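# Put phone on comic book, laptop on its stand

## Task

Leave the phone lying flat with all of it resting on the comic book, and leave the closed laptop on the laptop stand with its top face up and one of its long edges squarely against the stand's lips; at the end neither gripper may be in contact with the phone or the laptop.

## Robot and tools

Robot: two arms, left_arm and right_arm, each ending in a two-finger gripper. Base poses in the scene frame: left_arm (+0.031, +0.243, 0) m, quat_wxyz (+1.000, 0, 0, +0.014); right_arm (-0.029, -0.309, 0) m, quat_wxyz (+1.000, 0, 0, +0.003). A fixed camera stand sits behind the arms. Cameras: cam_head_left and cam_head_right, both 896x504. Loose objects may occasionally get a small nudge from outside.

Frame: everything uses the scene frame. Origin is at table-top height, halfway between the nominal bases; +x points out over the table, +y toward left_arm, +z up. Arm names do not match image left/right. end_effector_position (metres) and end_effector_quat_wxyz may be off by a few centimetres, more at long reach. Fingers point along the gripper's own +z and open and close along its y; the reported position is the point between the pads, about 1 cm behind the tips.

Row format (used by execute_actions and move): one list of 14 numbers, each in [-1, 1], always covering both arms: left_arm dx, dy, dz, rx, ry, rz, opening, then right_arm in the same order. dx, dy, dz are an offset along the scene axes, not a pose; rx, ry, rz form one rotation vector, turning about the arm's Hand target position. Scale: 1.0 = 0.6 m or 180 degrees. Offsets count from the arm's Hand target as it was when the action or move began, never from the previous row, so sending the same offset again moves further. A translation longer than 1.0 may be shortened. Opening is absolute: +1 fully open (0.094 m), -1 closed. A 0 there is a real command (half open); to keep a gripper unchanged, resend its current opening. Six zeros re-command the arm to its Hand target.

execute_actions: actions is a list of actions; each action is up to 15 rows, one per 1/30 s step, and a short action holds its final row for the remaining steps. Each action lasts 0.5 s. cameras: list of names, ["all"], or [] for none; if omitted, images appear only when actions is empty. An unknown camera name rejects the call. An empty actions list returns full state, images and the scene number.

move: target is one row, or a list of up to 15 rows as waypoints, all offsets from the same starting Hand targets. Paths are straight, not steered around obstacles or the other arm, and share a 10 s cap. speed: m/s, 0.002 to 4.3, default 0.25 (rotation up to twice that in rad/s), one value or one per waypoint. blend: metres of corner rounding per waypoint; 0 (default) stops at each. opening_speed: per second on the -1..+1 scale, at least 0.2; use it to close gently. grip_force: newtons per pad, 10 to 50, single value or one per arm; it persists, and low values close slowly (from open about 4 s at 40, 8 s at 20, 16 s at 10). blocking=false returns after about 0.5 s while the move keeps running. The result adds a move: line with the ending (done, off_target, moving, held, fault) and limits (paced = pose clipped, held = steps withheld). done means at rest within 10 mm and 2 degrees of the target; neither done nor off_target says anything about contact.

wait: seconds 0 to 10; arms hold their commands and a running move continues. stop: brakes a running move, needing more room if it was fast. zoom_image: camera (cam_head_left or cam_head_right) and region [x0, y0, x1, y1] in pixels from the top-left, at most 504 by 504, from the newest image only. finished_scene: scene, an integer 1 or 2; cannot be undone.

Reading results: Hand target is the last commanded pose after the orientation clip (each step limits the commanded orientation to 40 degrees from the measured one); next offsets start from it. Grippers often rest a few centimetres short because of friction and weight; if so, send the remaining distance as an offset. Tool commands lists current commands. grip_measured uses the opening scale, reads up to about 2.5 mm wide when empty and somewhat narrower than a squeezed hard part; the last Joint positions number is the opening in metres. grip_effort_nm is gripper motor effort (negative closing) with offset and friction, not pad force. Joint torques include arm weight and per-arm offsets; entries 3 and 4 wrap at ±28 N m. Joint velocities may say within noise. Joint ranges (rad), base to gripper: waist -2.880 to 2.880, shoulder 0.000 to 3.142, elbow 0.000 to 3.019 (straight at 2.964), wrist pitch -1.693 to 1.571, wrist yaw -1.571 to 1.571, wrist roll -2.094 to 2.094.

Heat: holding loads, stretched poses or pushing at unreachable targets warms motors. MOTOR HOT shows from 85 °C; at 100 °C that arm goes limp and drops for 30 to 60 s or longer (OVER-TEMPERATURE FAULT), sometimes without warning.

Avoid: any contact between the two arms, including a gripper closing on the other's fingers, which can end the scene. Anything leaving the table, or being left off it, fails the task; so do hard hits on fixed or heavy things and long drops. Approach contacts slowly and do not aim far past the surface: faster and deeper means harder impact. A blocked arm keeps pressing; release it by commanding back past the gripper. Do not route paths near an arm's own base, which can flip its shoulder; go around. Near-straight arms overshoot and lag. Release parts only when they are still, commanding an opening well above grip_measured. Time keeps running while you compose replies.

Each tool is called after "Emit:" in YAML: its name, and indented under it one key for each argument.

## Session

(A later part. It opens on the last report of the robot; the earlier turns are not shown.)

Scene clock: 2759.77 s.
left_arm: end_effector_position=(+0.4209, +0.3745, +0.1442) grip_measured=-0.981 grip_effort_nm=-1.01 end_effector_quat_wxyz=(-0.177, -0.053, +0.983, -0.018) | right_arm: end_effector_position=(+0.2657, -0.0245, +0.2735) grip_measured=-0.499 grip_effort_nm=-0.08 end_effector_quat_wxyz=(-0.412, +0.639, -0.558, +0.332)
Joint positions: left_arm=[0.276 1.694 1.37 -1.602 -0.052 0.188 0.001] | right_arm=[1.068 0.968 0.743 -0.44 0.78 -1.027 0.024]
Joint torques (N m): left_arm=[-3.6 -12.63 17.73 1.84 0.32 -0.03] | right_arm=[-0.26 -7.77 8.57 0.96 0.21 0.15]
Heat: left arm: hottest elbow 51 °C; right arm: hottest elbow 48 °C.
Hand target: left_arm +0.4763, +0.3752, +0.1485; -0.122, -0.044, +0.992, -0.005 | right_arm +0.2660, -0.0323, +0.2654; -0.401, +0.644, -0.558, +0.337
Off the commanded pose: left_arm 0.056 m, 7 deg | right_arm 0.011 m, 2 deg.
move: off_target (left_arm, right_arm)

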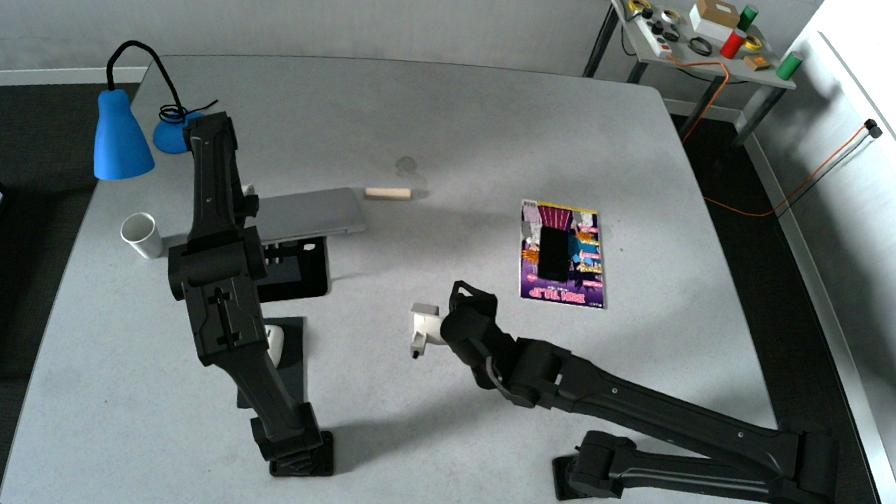

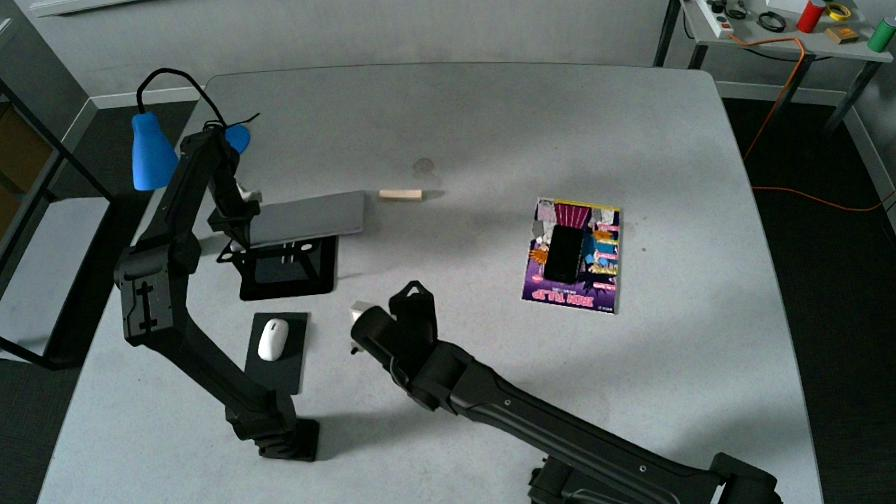

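Emit:
move:
  target:
    - [-0.067, 0, 0.007, 0, 0, 0, -1, 0, 0, 0, 0, 0, 0, -0.5]
    - [-0.169, 0, 0.061, 0, 0, 0, -1, 0, 0, 0, 0, 0, 0, -0.5]
    - [-0.219, 0, 0.169, 0, -0.1, 0, -1, 0, 0, 0, 0, 0, 0, -0.5]
    - [-0.394, -0.259, 0.2025, 0, -0.25, 0, -1, 0, 0, 0, 0, 0, 0, -0.5]
  speed: [0.08, 0.12, 0.2, 0.25]
  blend: [0.01, 0.015, 0.03, 0]
  cameras: ["all"]

Emit:
zoom_image:
  camera: "cam_head_left"
  region: [190, 170, 390, 320]

Emit:
zoom_image:
  camera: "cam_head_right"
  region: [200, 170, 400, 320]

Scene clock: 2778.83 s.
left_arm: end_effector_position=(+0.2367, +0.2229, +0.2730) grip_measured=-0.981 grip_effort_nm=-1.00 end_effector_quat_wxyz=(+0.266, -0.040, +0.963, -0.020) | right_arm: end_effector_position=(+0.2657, -0.0245, +0.2735) grip_measured=-0.499 grip_effort_nm=-0.08 end_effector_quat_wxyz=(-0.412, +0.639, -0.558, +0.332)
Joint positions: left_arm=[-0.168 0.481 0.8 -1.353 -0.054 -0.208 0.001] | right_arm=[1.068 0.968 0.743 -0.44 0.78 -1.027 0.024]
Joint torques (N m): left_arm=[-2.32 -0.44 9.91 1.87 -0.19 -0.09] | right_arm=[-0.21 -7.71 8.54 0.91 0.21 0.14]
Heat: left arm: hottest elbow 52 °C; right arm: hottest elbow 48 °C.
Hand target: left_arm +0.2400, +0.2198, +0.2701; +0.267, -0.038, +0.963, -0.022 | right_arm +0.2660, -0.0323, +0.2654; -0.401, +0.644, -0.558, +0.337
Off the commanded pose: left_arm 0.005 m, 0 deg | right_arm 0.011 m, 2 deg.
move: off_target (right_arm)

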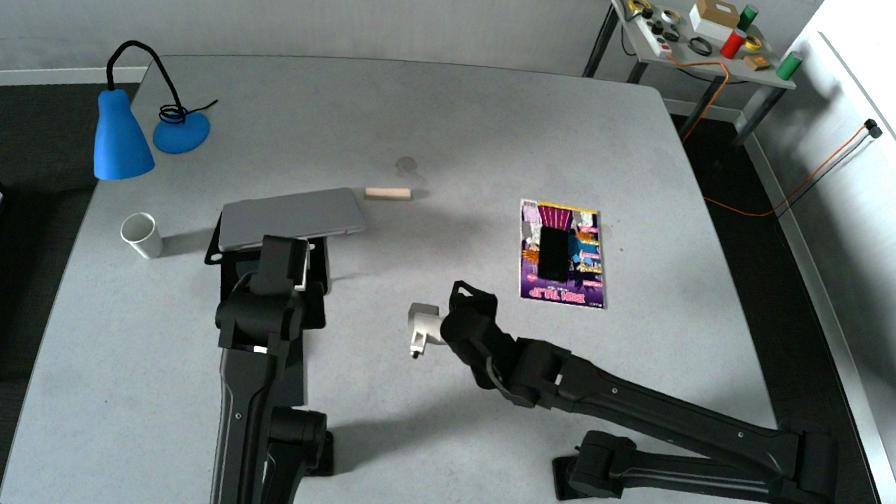

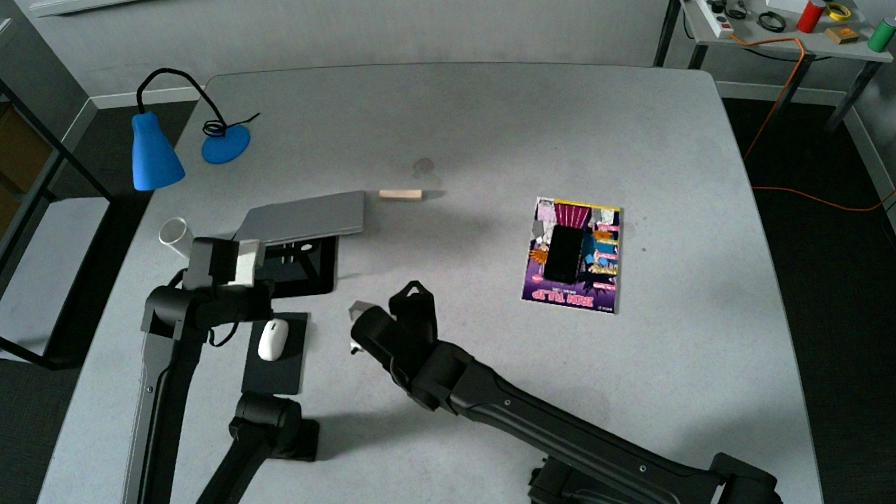

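Scaled by 2.520.

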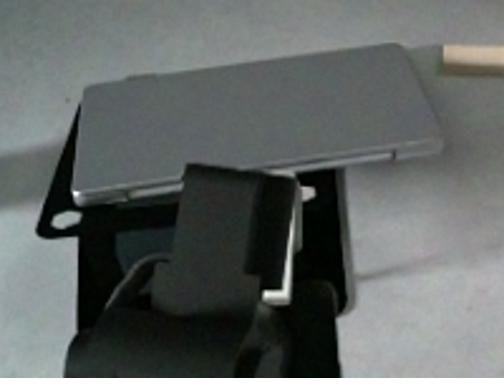

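Scaled by 2.520.

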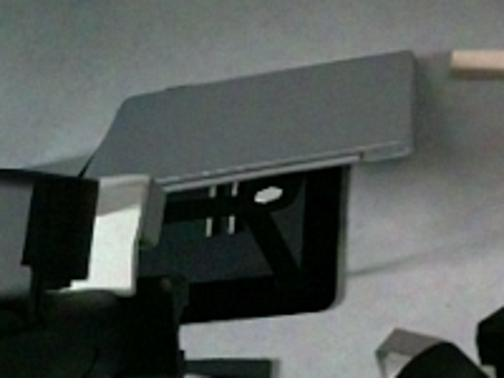

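Emit:
move:
  target:
    - [0.433, -0.2413, -0.0335, 0, 0.172, 0, -1, 0, -0.2, 0, 0, 0, 0, -0.5]
    - [0.508, -0.2747, -0.2, 0, 0.172, 0, -1, 0, -0.2, 0, 0, 0, 0, -0.5]
  speed: [0.25, 0.15]
  blend: [0.03, 0]
  cameras: ["all"]

Emit:
zoom_image:
  camera: "cam_head_left"
  region: [190, 150, 430, 300]

Emit:
zoom_image:
  camera: "cam_head_right"
  region: [200, 150, 440, 300]

Scene clock: 2833.93 s.
left_arm: end_effector_position=(+0.5256, +0.0701, +0.1308) grip_measured=-0.981 grip_effort_nm=-1.00 end_effector_quat_wxyz=(-0.029, -0.045, +0.999, +0.002) | right_arm: end_effector_position=(+0.2678, -0.1453, +0.2741) grip_measured=-0.499 grip_effort_nm=-0.08 end_effector_quat_wxyz=(-0.411, +0.640, -0.556, +0.335)
Joint positions: left_arm=[-0.357 1.792 1.509 -1.343 0.018 -0.419 0.001] | right_arm=[0.764 0.618 0.573 -0.487 0.53 -1.25 0.024]
Joint torques (N m): left_arm=[-2.61 -18.67 14.72 0.55 0.05 -0.1] | right_arm=[-0.32 -3.31 8.9 1.11 0.09 0.15]
Heat: left arm: hottest elbow 46 °C; right arm: hottest elbow 47 °C.
Hand target: left_arm +0.5448, +0.0551, +0.1499; +0.000, -0.043, +0.999, -0.011 | right_arm +0.2660, -0.1524, +0.2655; -0.401, +0.644, -0.558, +0.337
Off the commanded pose: left_arm 0.031 m, 4 deg | right_arm 0.011 m, 1 deg.
move: off_target (left_arm, right_arm)

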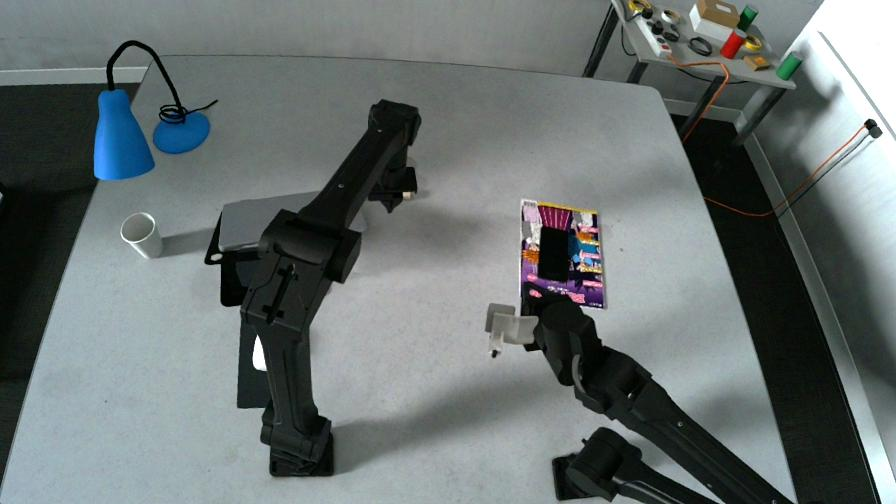

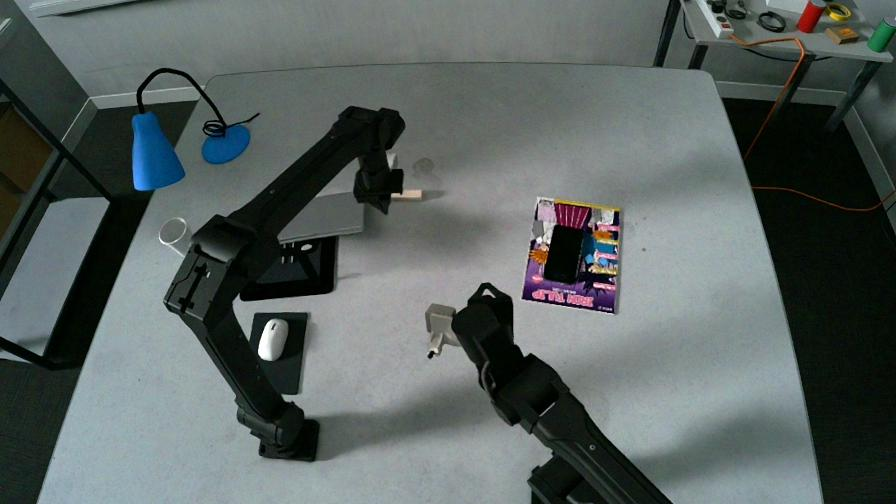

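Scaled by 2.100.

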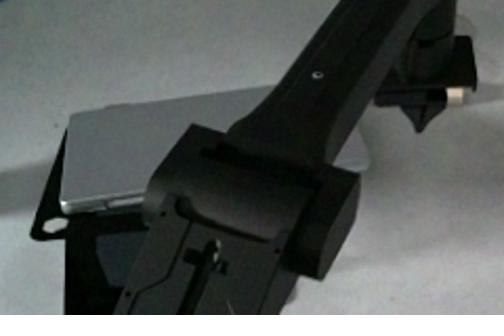

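Scaled by 2.100.

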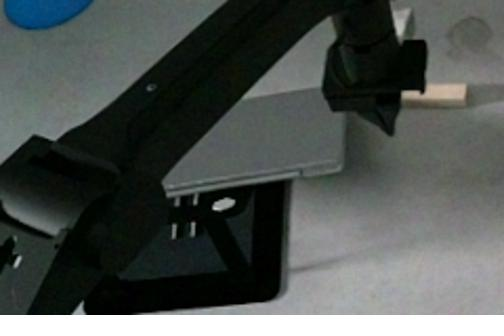

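Emit:
move:
  target: [0.08, 0.005, -0.0915, 0, 0, 0, -1, 0, 0, 0, 0, 0, 0, -0.5]
  speed: 0.12
  cameras: ["all"]

Emit:
zoom_image:
  camera: "cam_head_left"
  region: [190, 150, 430, 300]

Emit:
zoom_image:
  camera: "cam_head_right"
  region: [200, 150, 440, 300]

Scene clock: 2846.23 s.
left_arm: end_effector_position=(+0.5636, +0.0594, +0.0761) grip_measured=-0.981 grip_effort_nm=-1.01 end_effector_quat_wxyz=(-0.031, -0.041, +0.999, +0.002) | right_arm: end_effector_position=(+0.2678, -0.1453, +0.2741) grip_measured=-0.499 grip_effort_nm=-0.08 end_effector_quat_wxyz=(-0.411, +0.640, -0.556, +0.335)
Joint positions: left_arm=[-0.354 1.939 1.575 -1.267 0.018 -0.407 0.001] | right_arm=[0.764 0.618 0.573 -0.487 0.53 -1.25 0.024]
Joint torques (N m): left_arm=[0.09 -19.78 15.27 0.43 0 0.11] | right_arm=[-0.32 -3.37 8.88 1.1 0.09 0.14]
Heat: left arm: hottest elbow 48 °C; right arm: hottest elbow 47 °C.
Hand target: left_arm +0.5928, +0.0581, +0.0950; +0.001, -0.043, +0.999, -0.011 | right_arm +0.2660, -0.1524, +0.2655; -0.401, +0.644, -0.558, +0.337
Off the commanded pose: left_arm 0.035 m, 4 deg | right_arm 0.011 m, 1 deg.
move: off_target (left_arm, right_arm)

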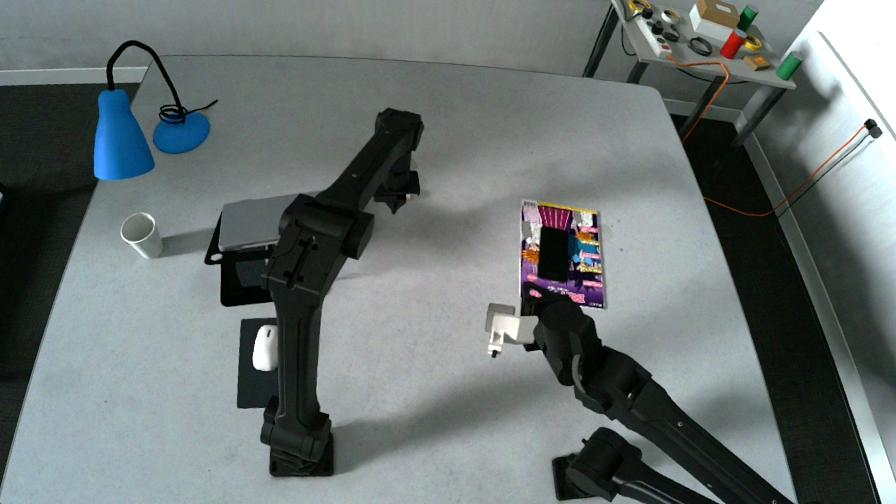

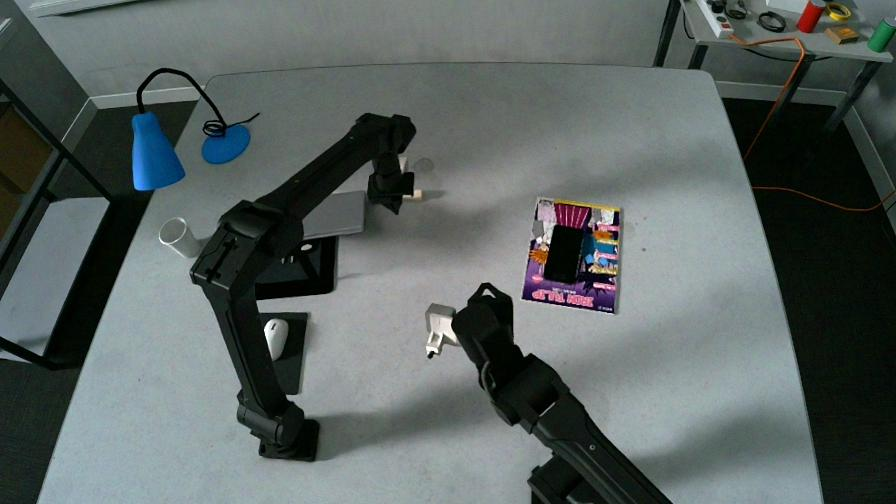

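Scaled by 2.100.

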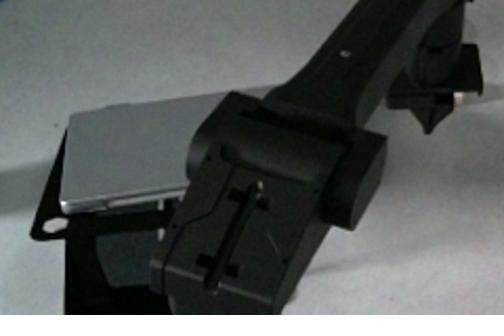

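Scaled by 2.100.

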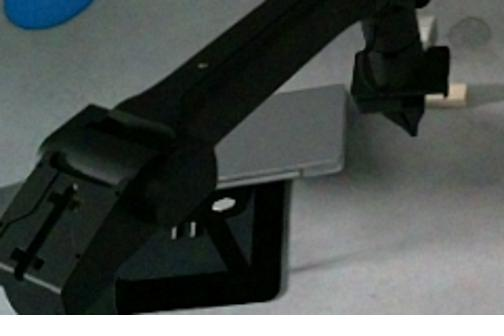

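Emit:
move:
  target: [0, 0.115, 0.018, 0, 0, 0, -1, 0, 0, 0, 0, 0, 0, -0.5]
  speed: 0.12
  cameras: ["all"]

Emit:
zoom_image:
  camera: "cam_head_left"
  region: [190, 150, 430, 300]

Emit:
zoom_image:
  camera: "cam_head_right"
  region: [200, 150, 440, 300]

Scene clock: 2866.77 s.
left_arm: end_effector_position=(+0.5828, +0.1264, +0.0827) grip_measured=-0.981 grip_effort_nm=-1.00 end_effector_quat_wxyz=(-0.025, -0.046, +0.999, -0.003) | right_arm: end_effector_position=(+0.2678, -0.1453, +0.2741) grip_measured=-0.499 grip_effort_nm=-0.08 end_effector_quat_wxyz=(-0.411, +0.640, -0.556, +0.335)
Joint positions: left_arm=[-0.23 1.926 1.575 -1.267 0.018 -0.292 0.001] | right_arm=[0.764 0.618 0.573 -0.487 0.53 -1.25 0.024]
Joint torques (N m): left_arm=[-1.2 -23.3 11.23 0.25 0.03 0.07] | right_arm=[-0.26 -3.37 8.9 1.09 0.09 0.15]
Heat: left arm: hottest elbow 48 °C; right arm: hottest elbow 47 °C.
Hand target: left_arm +0.5928, +0.1270, +0.1057; +0.000, -0.043, +0.999, -0.011 | right_arm +0.2660, -0.1524, +0.2655; -0.401, +0.644, -0.558, +0.337
Off the commanded pose: left_arm 0.025 m, 3 deg | right_arm 0.011 m, 1 deg.
move: off_target (left_arm, right_arm)

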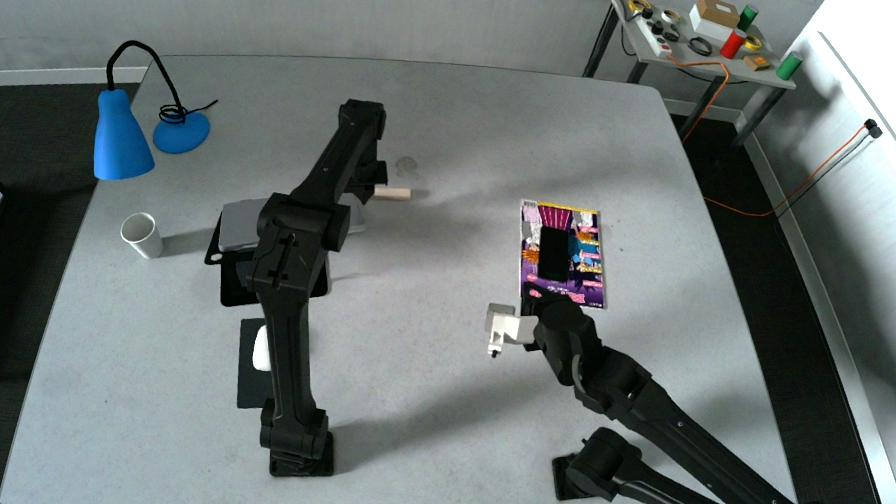

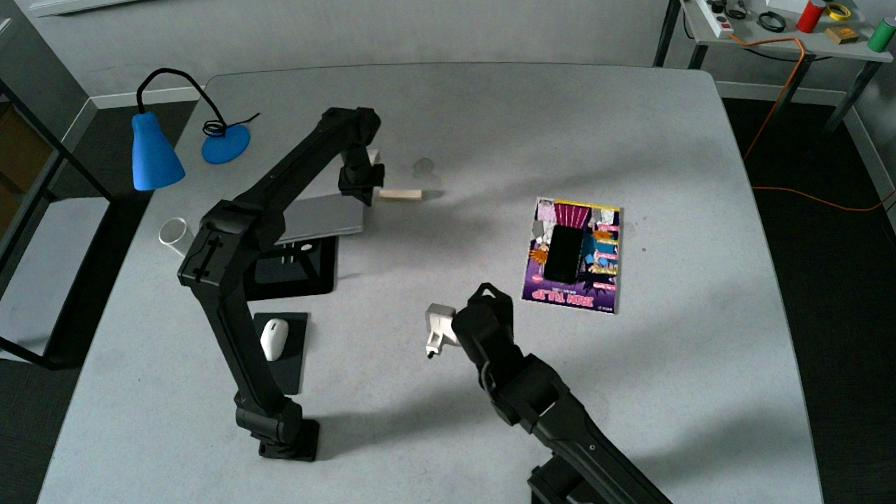

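Scaled by 2.100.

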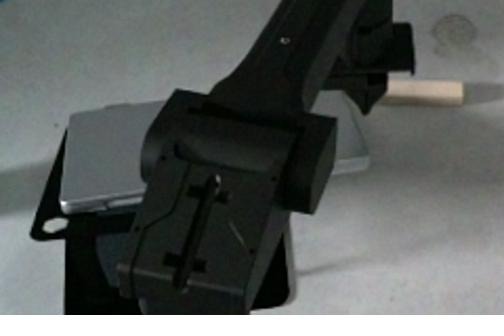

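Scaled by 2.100.

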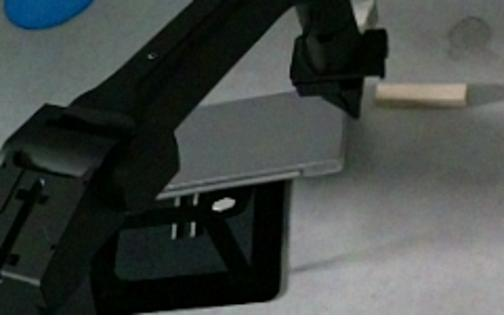

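Emit:
move:
  target: [-0.008, 0.067, 0, 0, 0, 0, -1, 0, 0, 0, 0, 0, 0, -0.5]
  speed: 0.06
  cameras: ["all"]

Emit:
zoom_image:
  camera: "cam_head_left"
  region: [190, 150, 430, 300]

Emit:
zoom_image:
  camera: "cam_head_right"
  region: [200, 150, 440, 300]

Scene clock: 2879.63 s.
left_arm: end_effector_position=(+0.5864, +0.1628, +0.0919) grip_measured=-0.981 grip_effort_nm=-1.01 end_effector_quat_wxyz=(-0.017, -0.044, +0.999, -0.006) | right_arm: end_effector_position=(+0.2678, -0.1453, +0.2741) grip_measured=-0.499 grip_effort_nm=-0.08 end_effector_quat_wxyz=(-0.411, +0.640, -0.556, +0.335)
Joint positions: left_arm=[-0.165 1.901 1.562 -1.262 0.018 -0.224 0.001] | right_arm=[0.764 0.618 0.573 -0.487 0.53 -1.25 0.024]
Joint torques (N m): left_arm=[-0.67 -22.83 8.66 0.72 0.05 0.11] | right_arm=[-0.32 -3.37 8.91 1.11 0.09 0.15]
Heat: left arm: hottest elbow 47 °C; right arm: hottest elbow 47 °C.
Hand target: left_arm +0.5878, +0.1673, +0.1056; +0.000, -0.043, +0.999, -0.011 | right_arm +0.2660, -0.1524, +0.2655; -0.401, +0.644, -0.558, +0.337
Off the commanded pose: left_arm 0.015 m, 2 deg | right_arm 0.011 m, 1 deg.
move: off_target (left_arm, right_arm)

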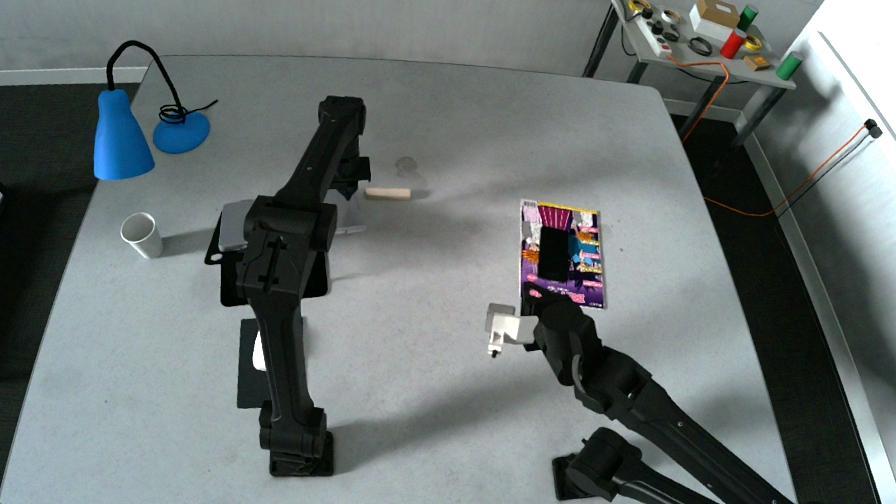

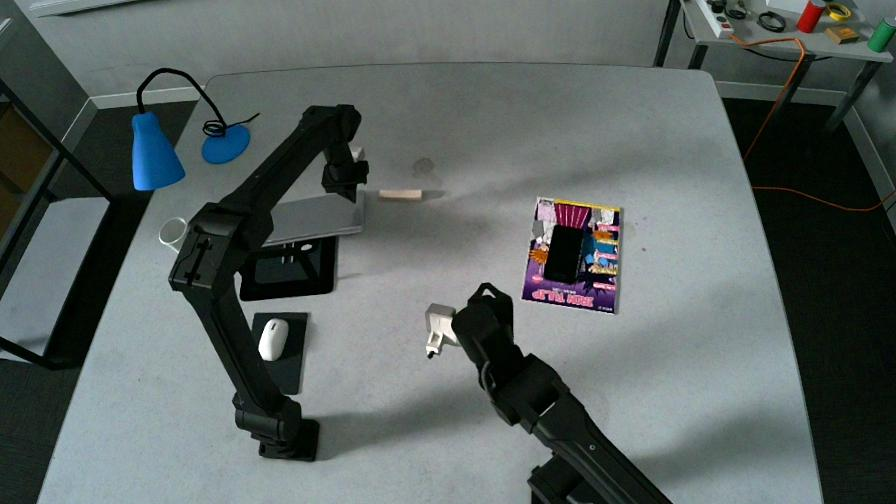

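Scaled by 2.100.

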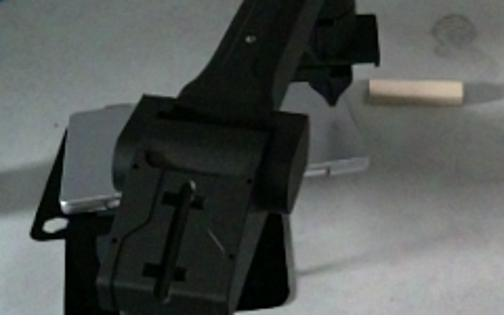

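Scaled by 2.100.

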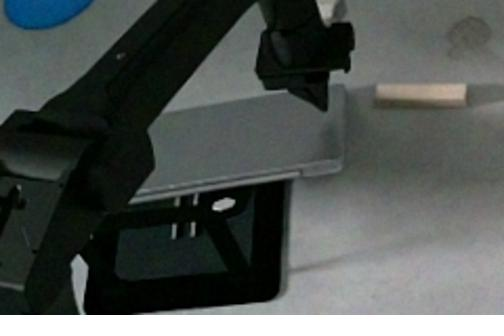

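Emit:
move:
  target:
    - [0, 0, 0.03, 0, 0, 0, -1, 0, 0, 0, 0, 0, 0, -0.5]
    - [0, -0.09, 0.03, 0, 0, 0, -1, 0, 0, 0, 0, 0, 0, -0.5]
    - [0, -0.1, -0.068, 0, 0, 0, -1, 0, 0, 0, 0, 0, 0, -0.5]
  speed: 0.12
  blend: [0.005, 0.01, 0]
  cameras: ["all"]

Emit:
zoom_image:
  camera: "cam_head_left"
  region: [190, 150, 430, 300]

Emit:
zoom_image:
  camera: "cam_head_right"
  region: [200, 150, 440, 300]

Scene clock: 2888.37 s.
left_arm: end_effector_position=(+0.5885, +0.1123, +0.0689) grip_measured=-0.981 grip_effort_nm=-1.00 end_effector_quat_wxyz=(-0.001, -0.043, +0.999, -0.011) | right_arm: end_effector_position=(+0.2678, -0.1453, +0.2741) grip_measured=-0.499 grip_effort_nm=-0.08 end_effector_quat_wxyz=(-0.411, +0.640, -0.556, +0.335)
Joint positions: left_arm=[-0.251 1.929 1.541 -1.179 0.021 -0.307 0.001] | right_arm=[0.764 0.618 0.573 -0.487 0.53 -1.25 0.024]
Joint torques (N m): left_arm=[-2.43 -19.43 8.88 0.8 -0.03 -0.08] | right_arm=[-0.38 -3.31 8.9 1.07 0.09 0.15]
Heat: left arm: hottest elbow 46 °C; right arm: hottest elbow 47 °C.
Hand target: left_arm +0.5879, +0.1073, +0.0650; +0.000, -0.043, +0.999, -0.011 | right_arm +0.2660, -0.1524, +0.2655; -0.401, +0.644, -0.558, +0.337
Off the commanded pose: left_arm 0.006 m, 0 deg | right_arm 0.011 m, 1 deg.
move: off_target (right_arm)

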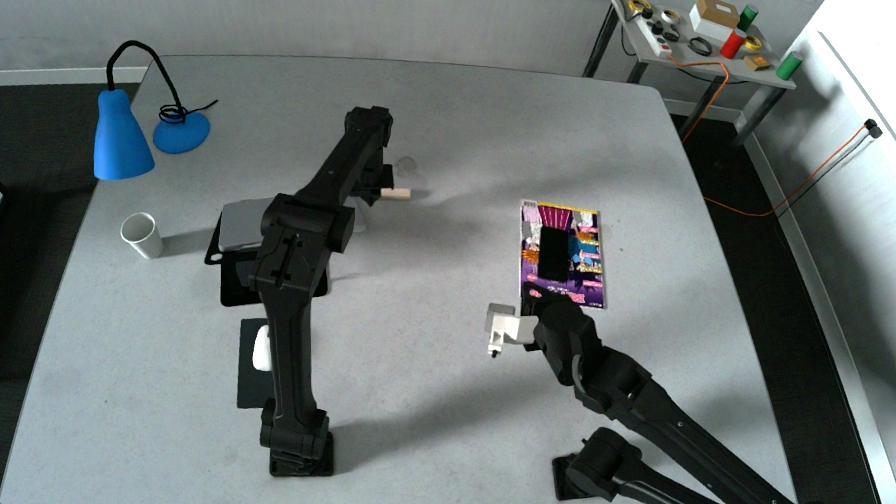

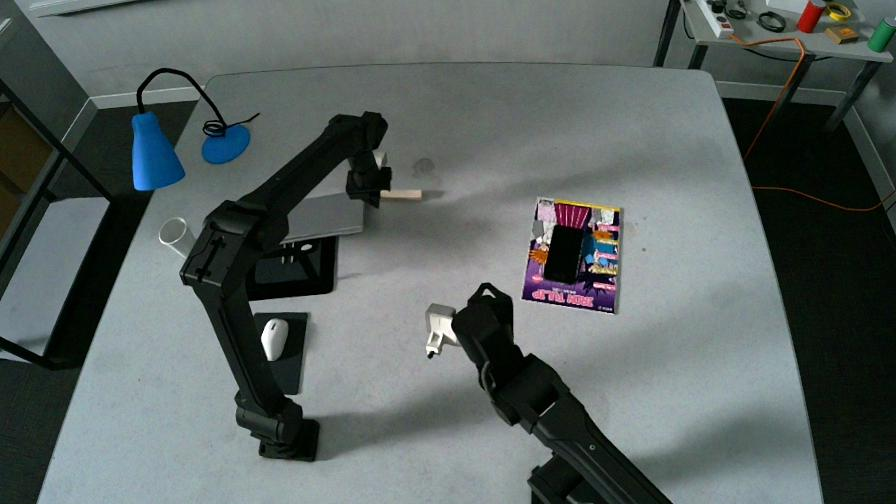

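Scaled by 2.100.

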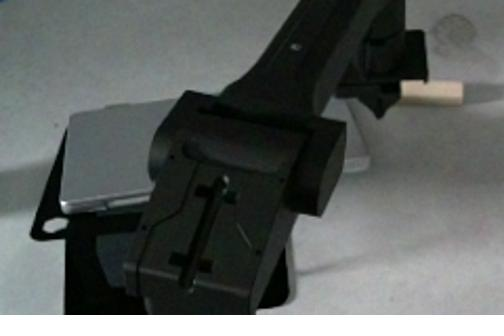

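Scaled by 2.100.

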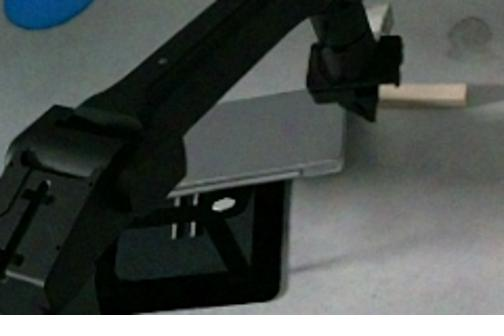

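Emit:
move:
  target: [-0.008, 0.09, -0.005, 0, 0, 0, -1, 0, 0, 0, 0, 0, 0, -0.5]
  speed: 0.06
  cameras: ["all"]

Emit:
zoom_image:
  camera: "cam_head_left"
  region: [190, 150, 430, 300]

Emit:
zoom_image:
  camera: "cam_head_right"
  region: [200, 150, 440, 300]

Scene clock: 2894.73 s.
left_arm: end_effector_position=(+0.5835, +0.1323, +0.0570) grip_measured=-0.981 grip_effort_nm=-1.00 end_effector_quat_wxyz=(-0.004, -0.030, +0.999, -0.016) | right_arm: end_effector_position=(+0.2678, -0.1453, +0.2741) grip_measured=-0.499 grip_effort_nm=-0.08 end_effector_quat_wxyz=(-0.411, +0.640, -0.556, +0.335)
Joint positions: left_arm=[-0.215 1.922 1.496 -1.145 0.033 -0.245 0.001] | right_arm=[0.764 0.618 0.573 -0.487 0.53 -1.25 0.024]
Joint torques (N m): left_arm=[2.49 -22.07 7.41 0.54 -0.47 0.18] | right_arm=[-0.38 -3.37 8.87 1.06 0.09 0.14]
Heat: left arm: hottest elbow 46 °C; right arm: hottest elbow 47 °C.
Hand target: left_arm +0.5832, +0.1613, +0.0621; +0.001, -0.043, +0.999, -0.011 | right_arm +0.2660, -0.1524, +0.2655; -0.401, +0.644, -0.558, +0.337
Off the commanded pose: left_arm 0.029 m, 2 deg | right_arm 0.011 m, 1 deg.
move: off_target (left_arm, right_arm)

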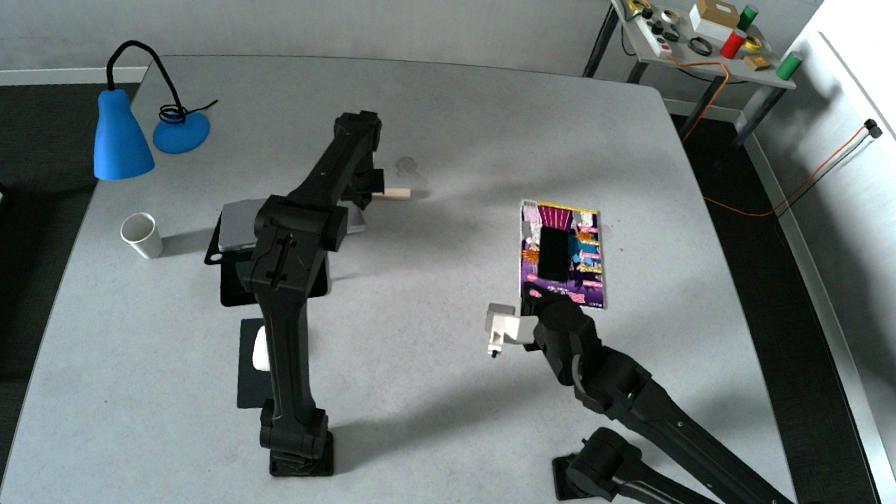

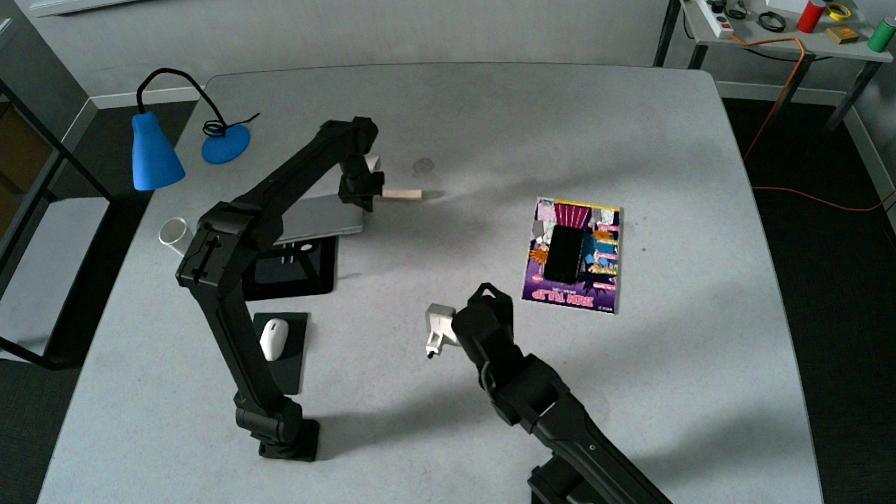

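Scaled by 2.100.

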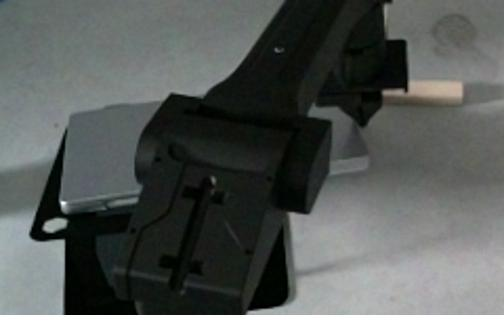

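Scaled by 2.100.

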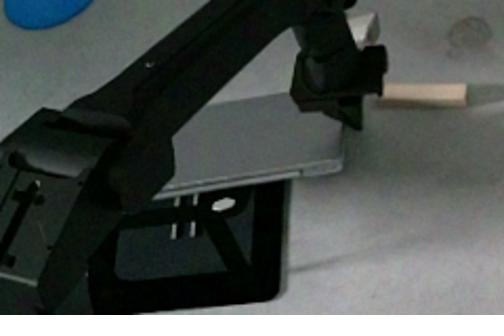

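Emit:
move:
  target: [-0.002, 0.025, 0, 0, 0, 0, -1, 0, 0, 0, 0, 0, 0, -0.5]
  speed: 0.06
  cameras: ["all"]

Emit:
zoom_image:
  camera: "cam_head_left"
  region: [190, 150, 430, 300]

Emit:
zoom_image:
  camera: "cam_head_right"
  region: [200, 150, 440, 300]

Scene clock: 2900.73 s.
left_arm: end_effector_position=(+0.5860, +0.1357, +0.0599) grip_measured=-0.981 grip_effort_nm=-1.00 end_effector_quat_wxyz=(+0.004, -0.022, +0.999, -0.022) | right_arm: end_effector_position=(+0.2678, -0.1453, +0.2741) grip_measured=-0.499 grip_effort_nm=-0.08 end_effector_quat_wxyz=(-0.411, +0.640, -0.556, +0.335)
Joint positions: left_arm=[-0.205 1.913 1.491 -1.131 0.042 -0.222 0.001] | right_arm=[0.764 0.618 0.573 -0.487 0.53 -1.25 0.024]
Joint torques (N m): left_arm=[3.55 -21.36 6.99 0.13 -0.76 0.2] | right_arm=[-0.38 -3.37 8.9 1.1 0.08 0.14]
Motor temperatures (°C): left_arm=[22 30 45 24 28 24 31] | right_arm=[26 36 47 25 24 23 25]
Heat: left arm: hottest elbow 45 °C; right arm: hottest elbow 47 °C.
Hand target: left_arm +0.5819, +0.1763, +0.0619; +0.000, -0.043, +0.999, -0.011 | right_arm +0.2660, -0.1524, +0.2655; -0.401, +0.644, -0.558, +0.337
Off the commanded pose: left_arm 0.041 m, 3 deg | right_arm 0.011 m, 1 deg.
move: off_target (left_arm, right_arm)

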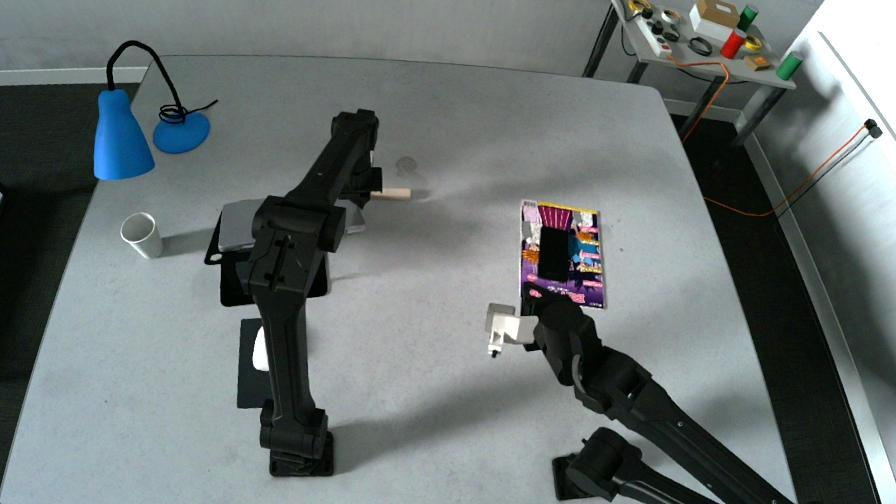

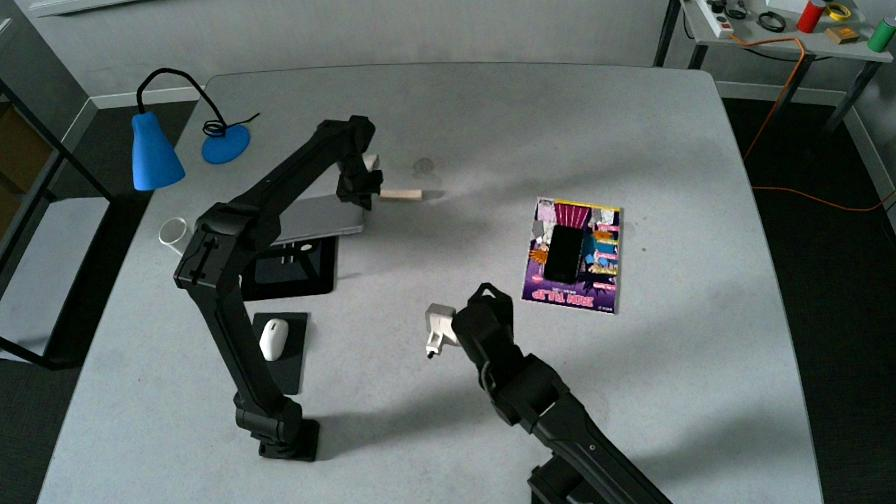

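Scaled by 2.100.

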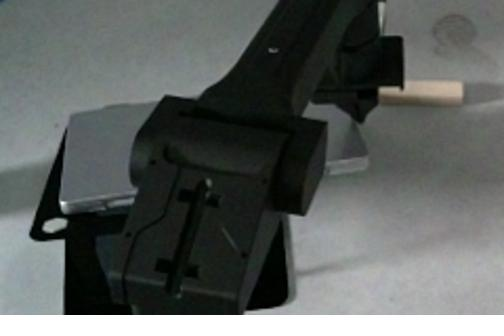

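Scaled by 2.100.

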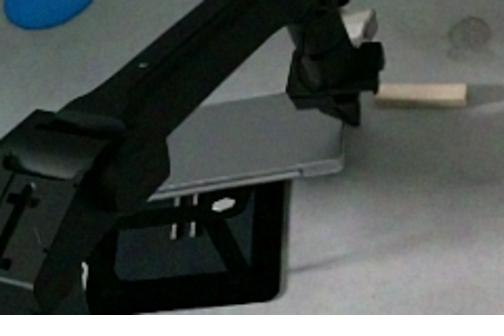

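Emit:
move:
  target: [-0.002, 0.025, 0, 0, 0, 0, -1, 0, 0, 0, 0, 0, 0, -0.5]
  speed: 0.06
  cameras: ["all"]

Emit:
zoom_image:
  camera: "cam_head_left"
  region: [190, 150, 430, 300]

Emit:
zoom_image:
  camera: "cam_head_right"
  region: [200, 150, 440, 300]

Scene clock: 2905.40 s.
left_arm: end_effector_position=(+0.5882, +0.1401, +0.0646) grip_measured=-0.981 grip_effort_nm=-0.99 end_effector_quat_wxyz=(+0.012, -0.015, +0.999, -0.029) | right_arm: end_effector_position=(+0.2678, -0.1453, +0.2741) grip_measured=-0.499 grip_effort_nm=-0.08 end_effector_quat_wxyz=(-0.411, +0.640, -0.556, +0.335)
Joint positions: left_arm=[-0.194 1.902 1.486 -1.122 0.053 -0.197 0.001] | right_arm=[0.764 0.618 0.573 -0.487 0.53 -1.25 0.024]
Joint torques (N m): left_arm=[4.13 -21.54 6.43 -0.13 -1.17 0.21] | right_arm=[-0.38 -3.37 8.91 1.09 0.09 0.15]
Heat: left arm: hottest elbow 45 °C; right arm: hottest elbow 47 °C.
Hand target: left_arm +0.5808, +0.1913, +0.0619; +0.001, -0.043, +0.999, -0.011 | right_arm +0.2660, -0.1524, +0.2655; -0.401, +0.644, -0.558, +0.337
Off the commanded pose: left_arm 0.052 m, 4 deg | right_arm 0.011 m, 1 deg.
move: off_target (left_arm, right_arm)

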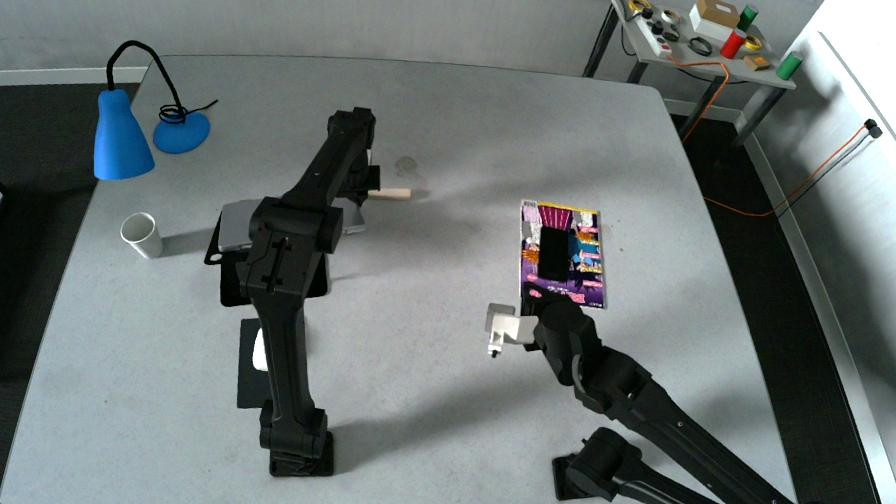

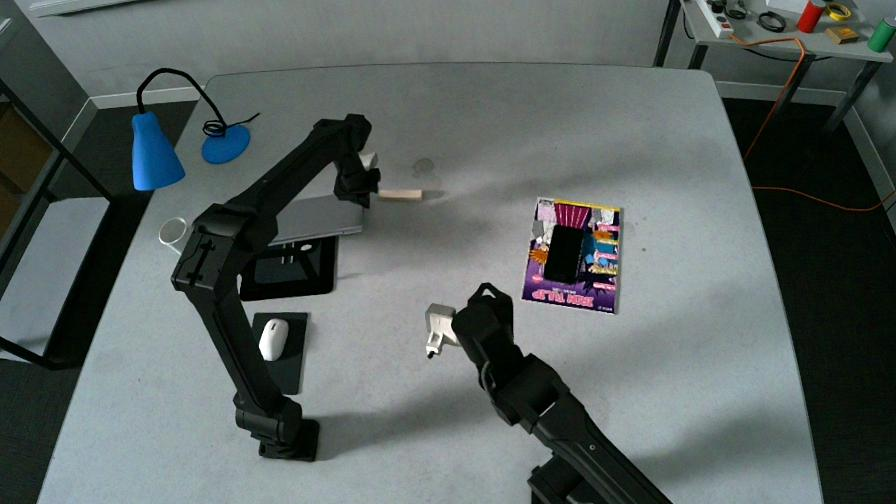

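Scaled by 2.100.

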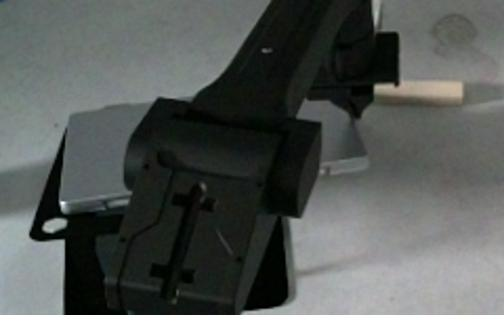

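Scaled by 2.100.

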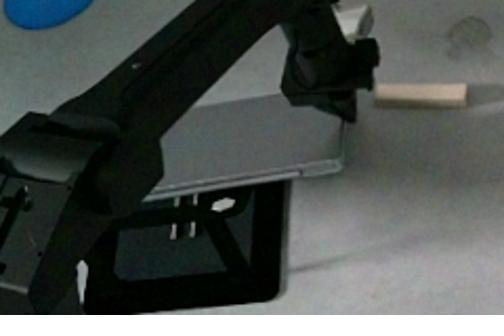

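Emit:
zoom_image:
  camera: "cam_head_left"
  region: [195, 190, 275, 270]

Emit:
zoom_image:
  camera: "cam_head_right"
  region: [310, 180, 390, 260]

Scaled by 6.300.

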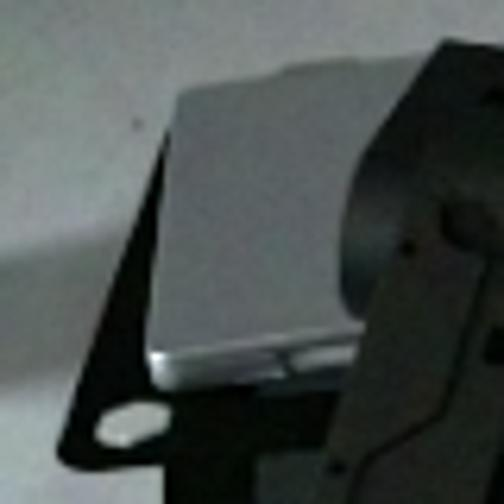

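Scaled by 6.300.

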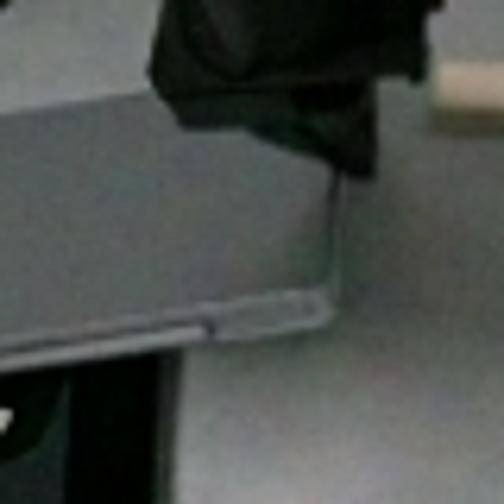

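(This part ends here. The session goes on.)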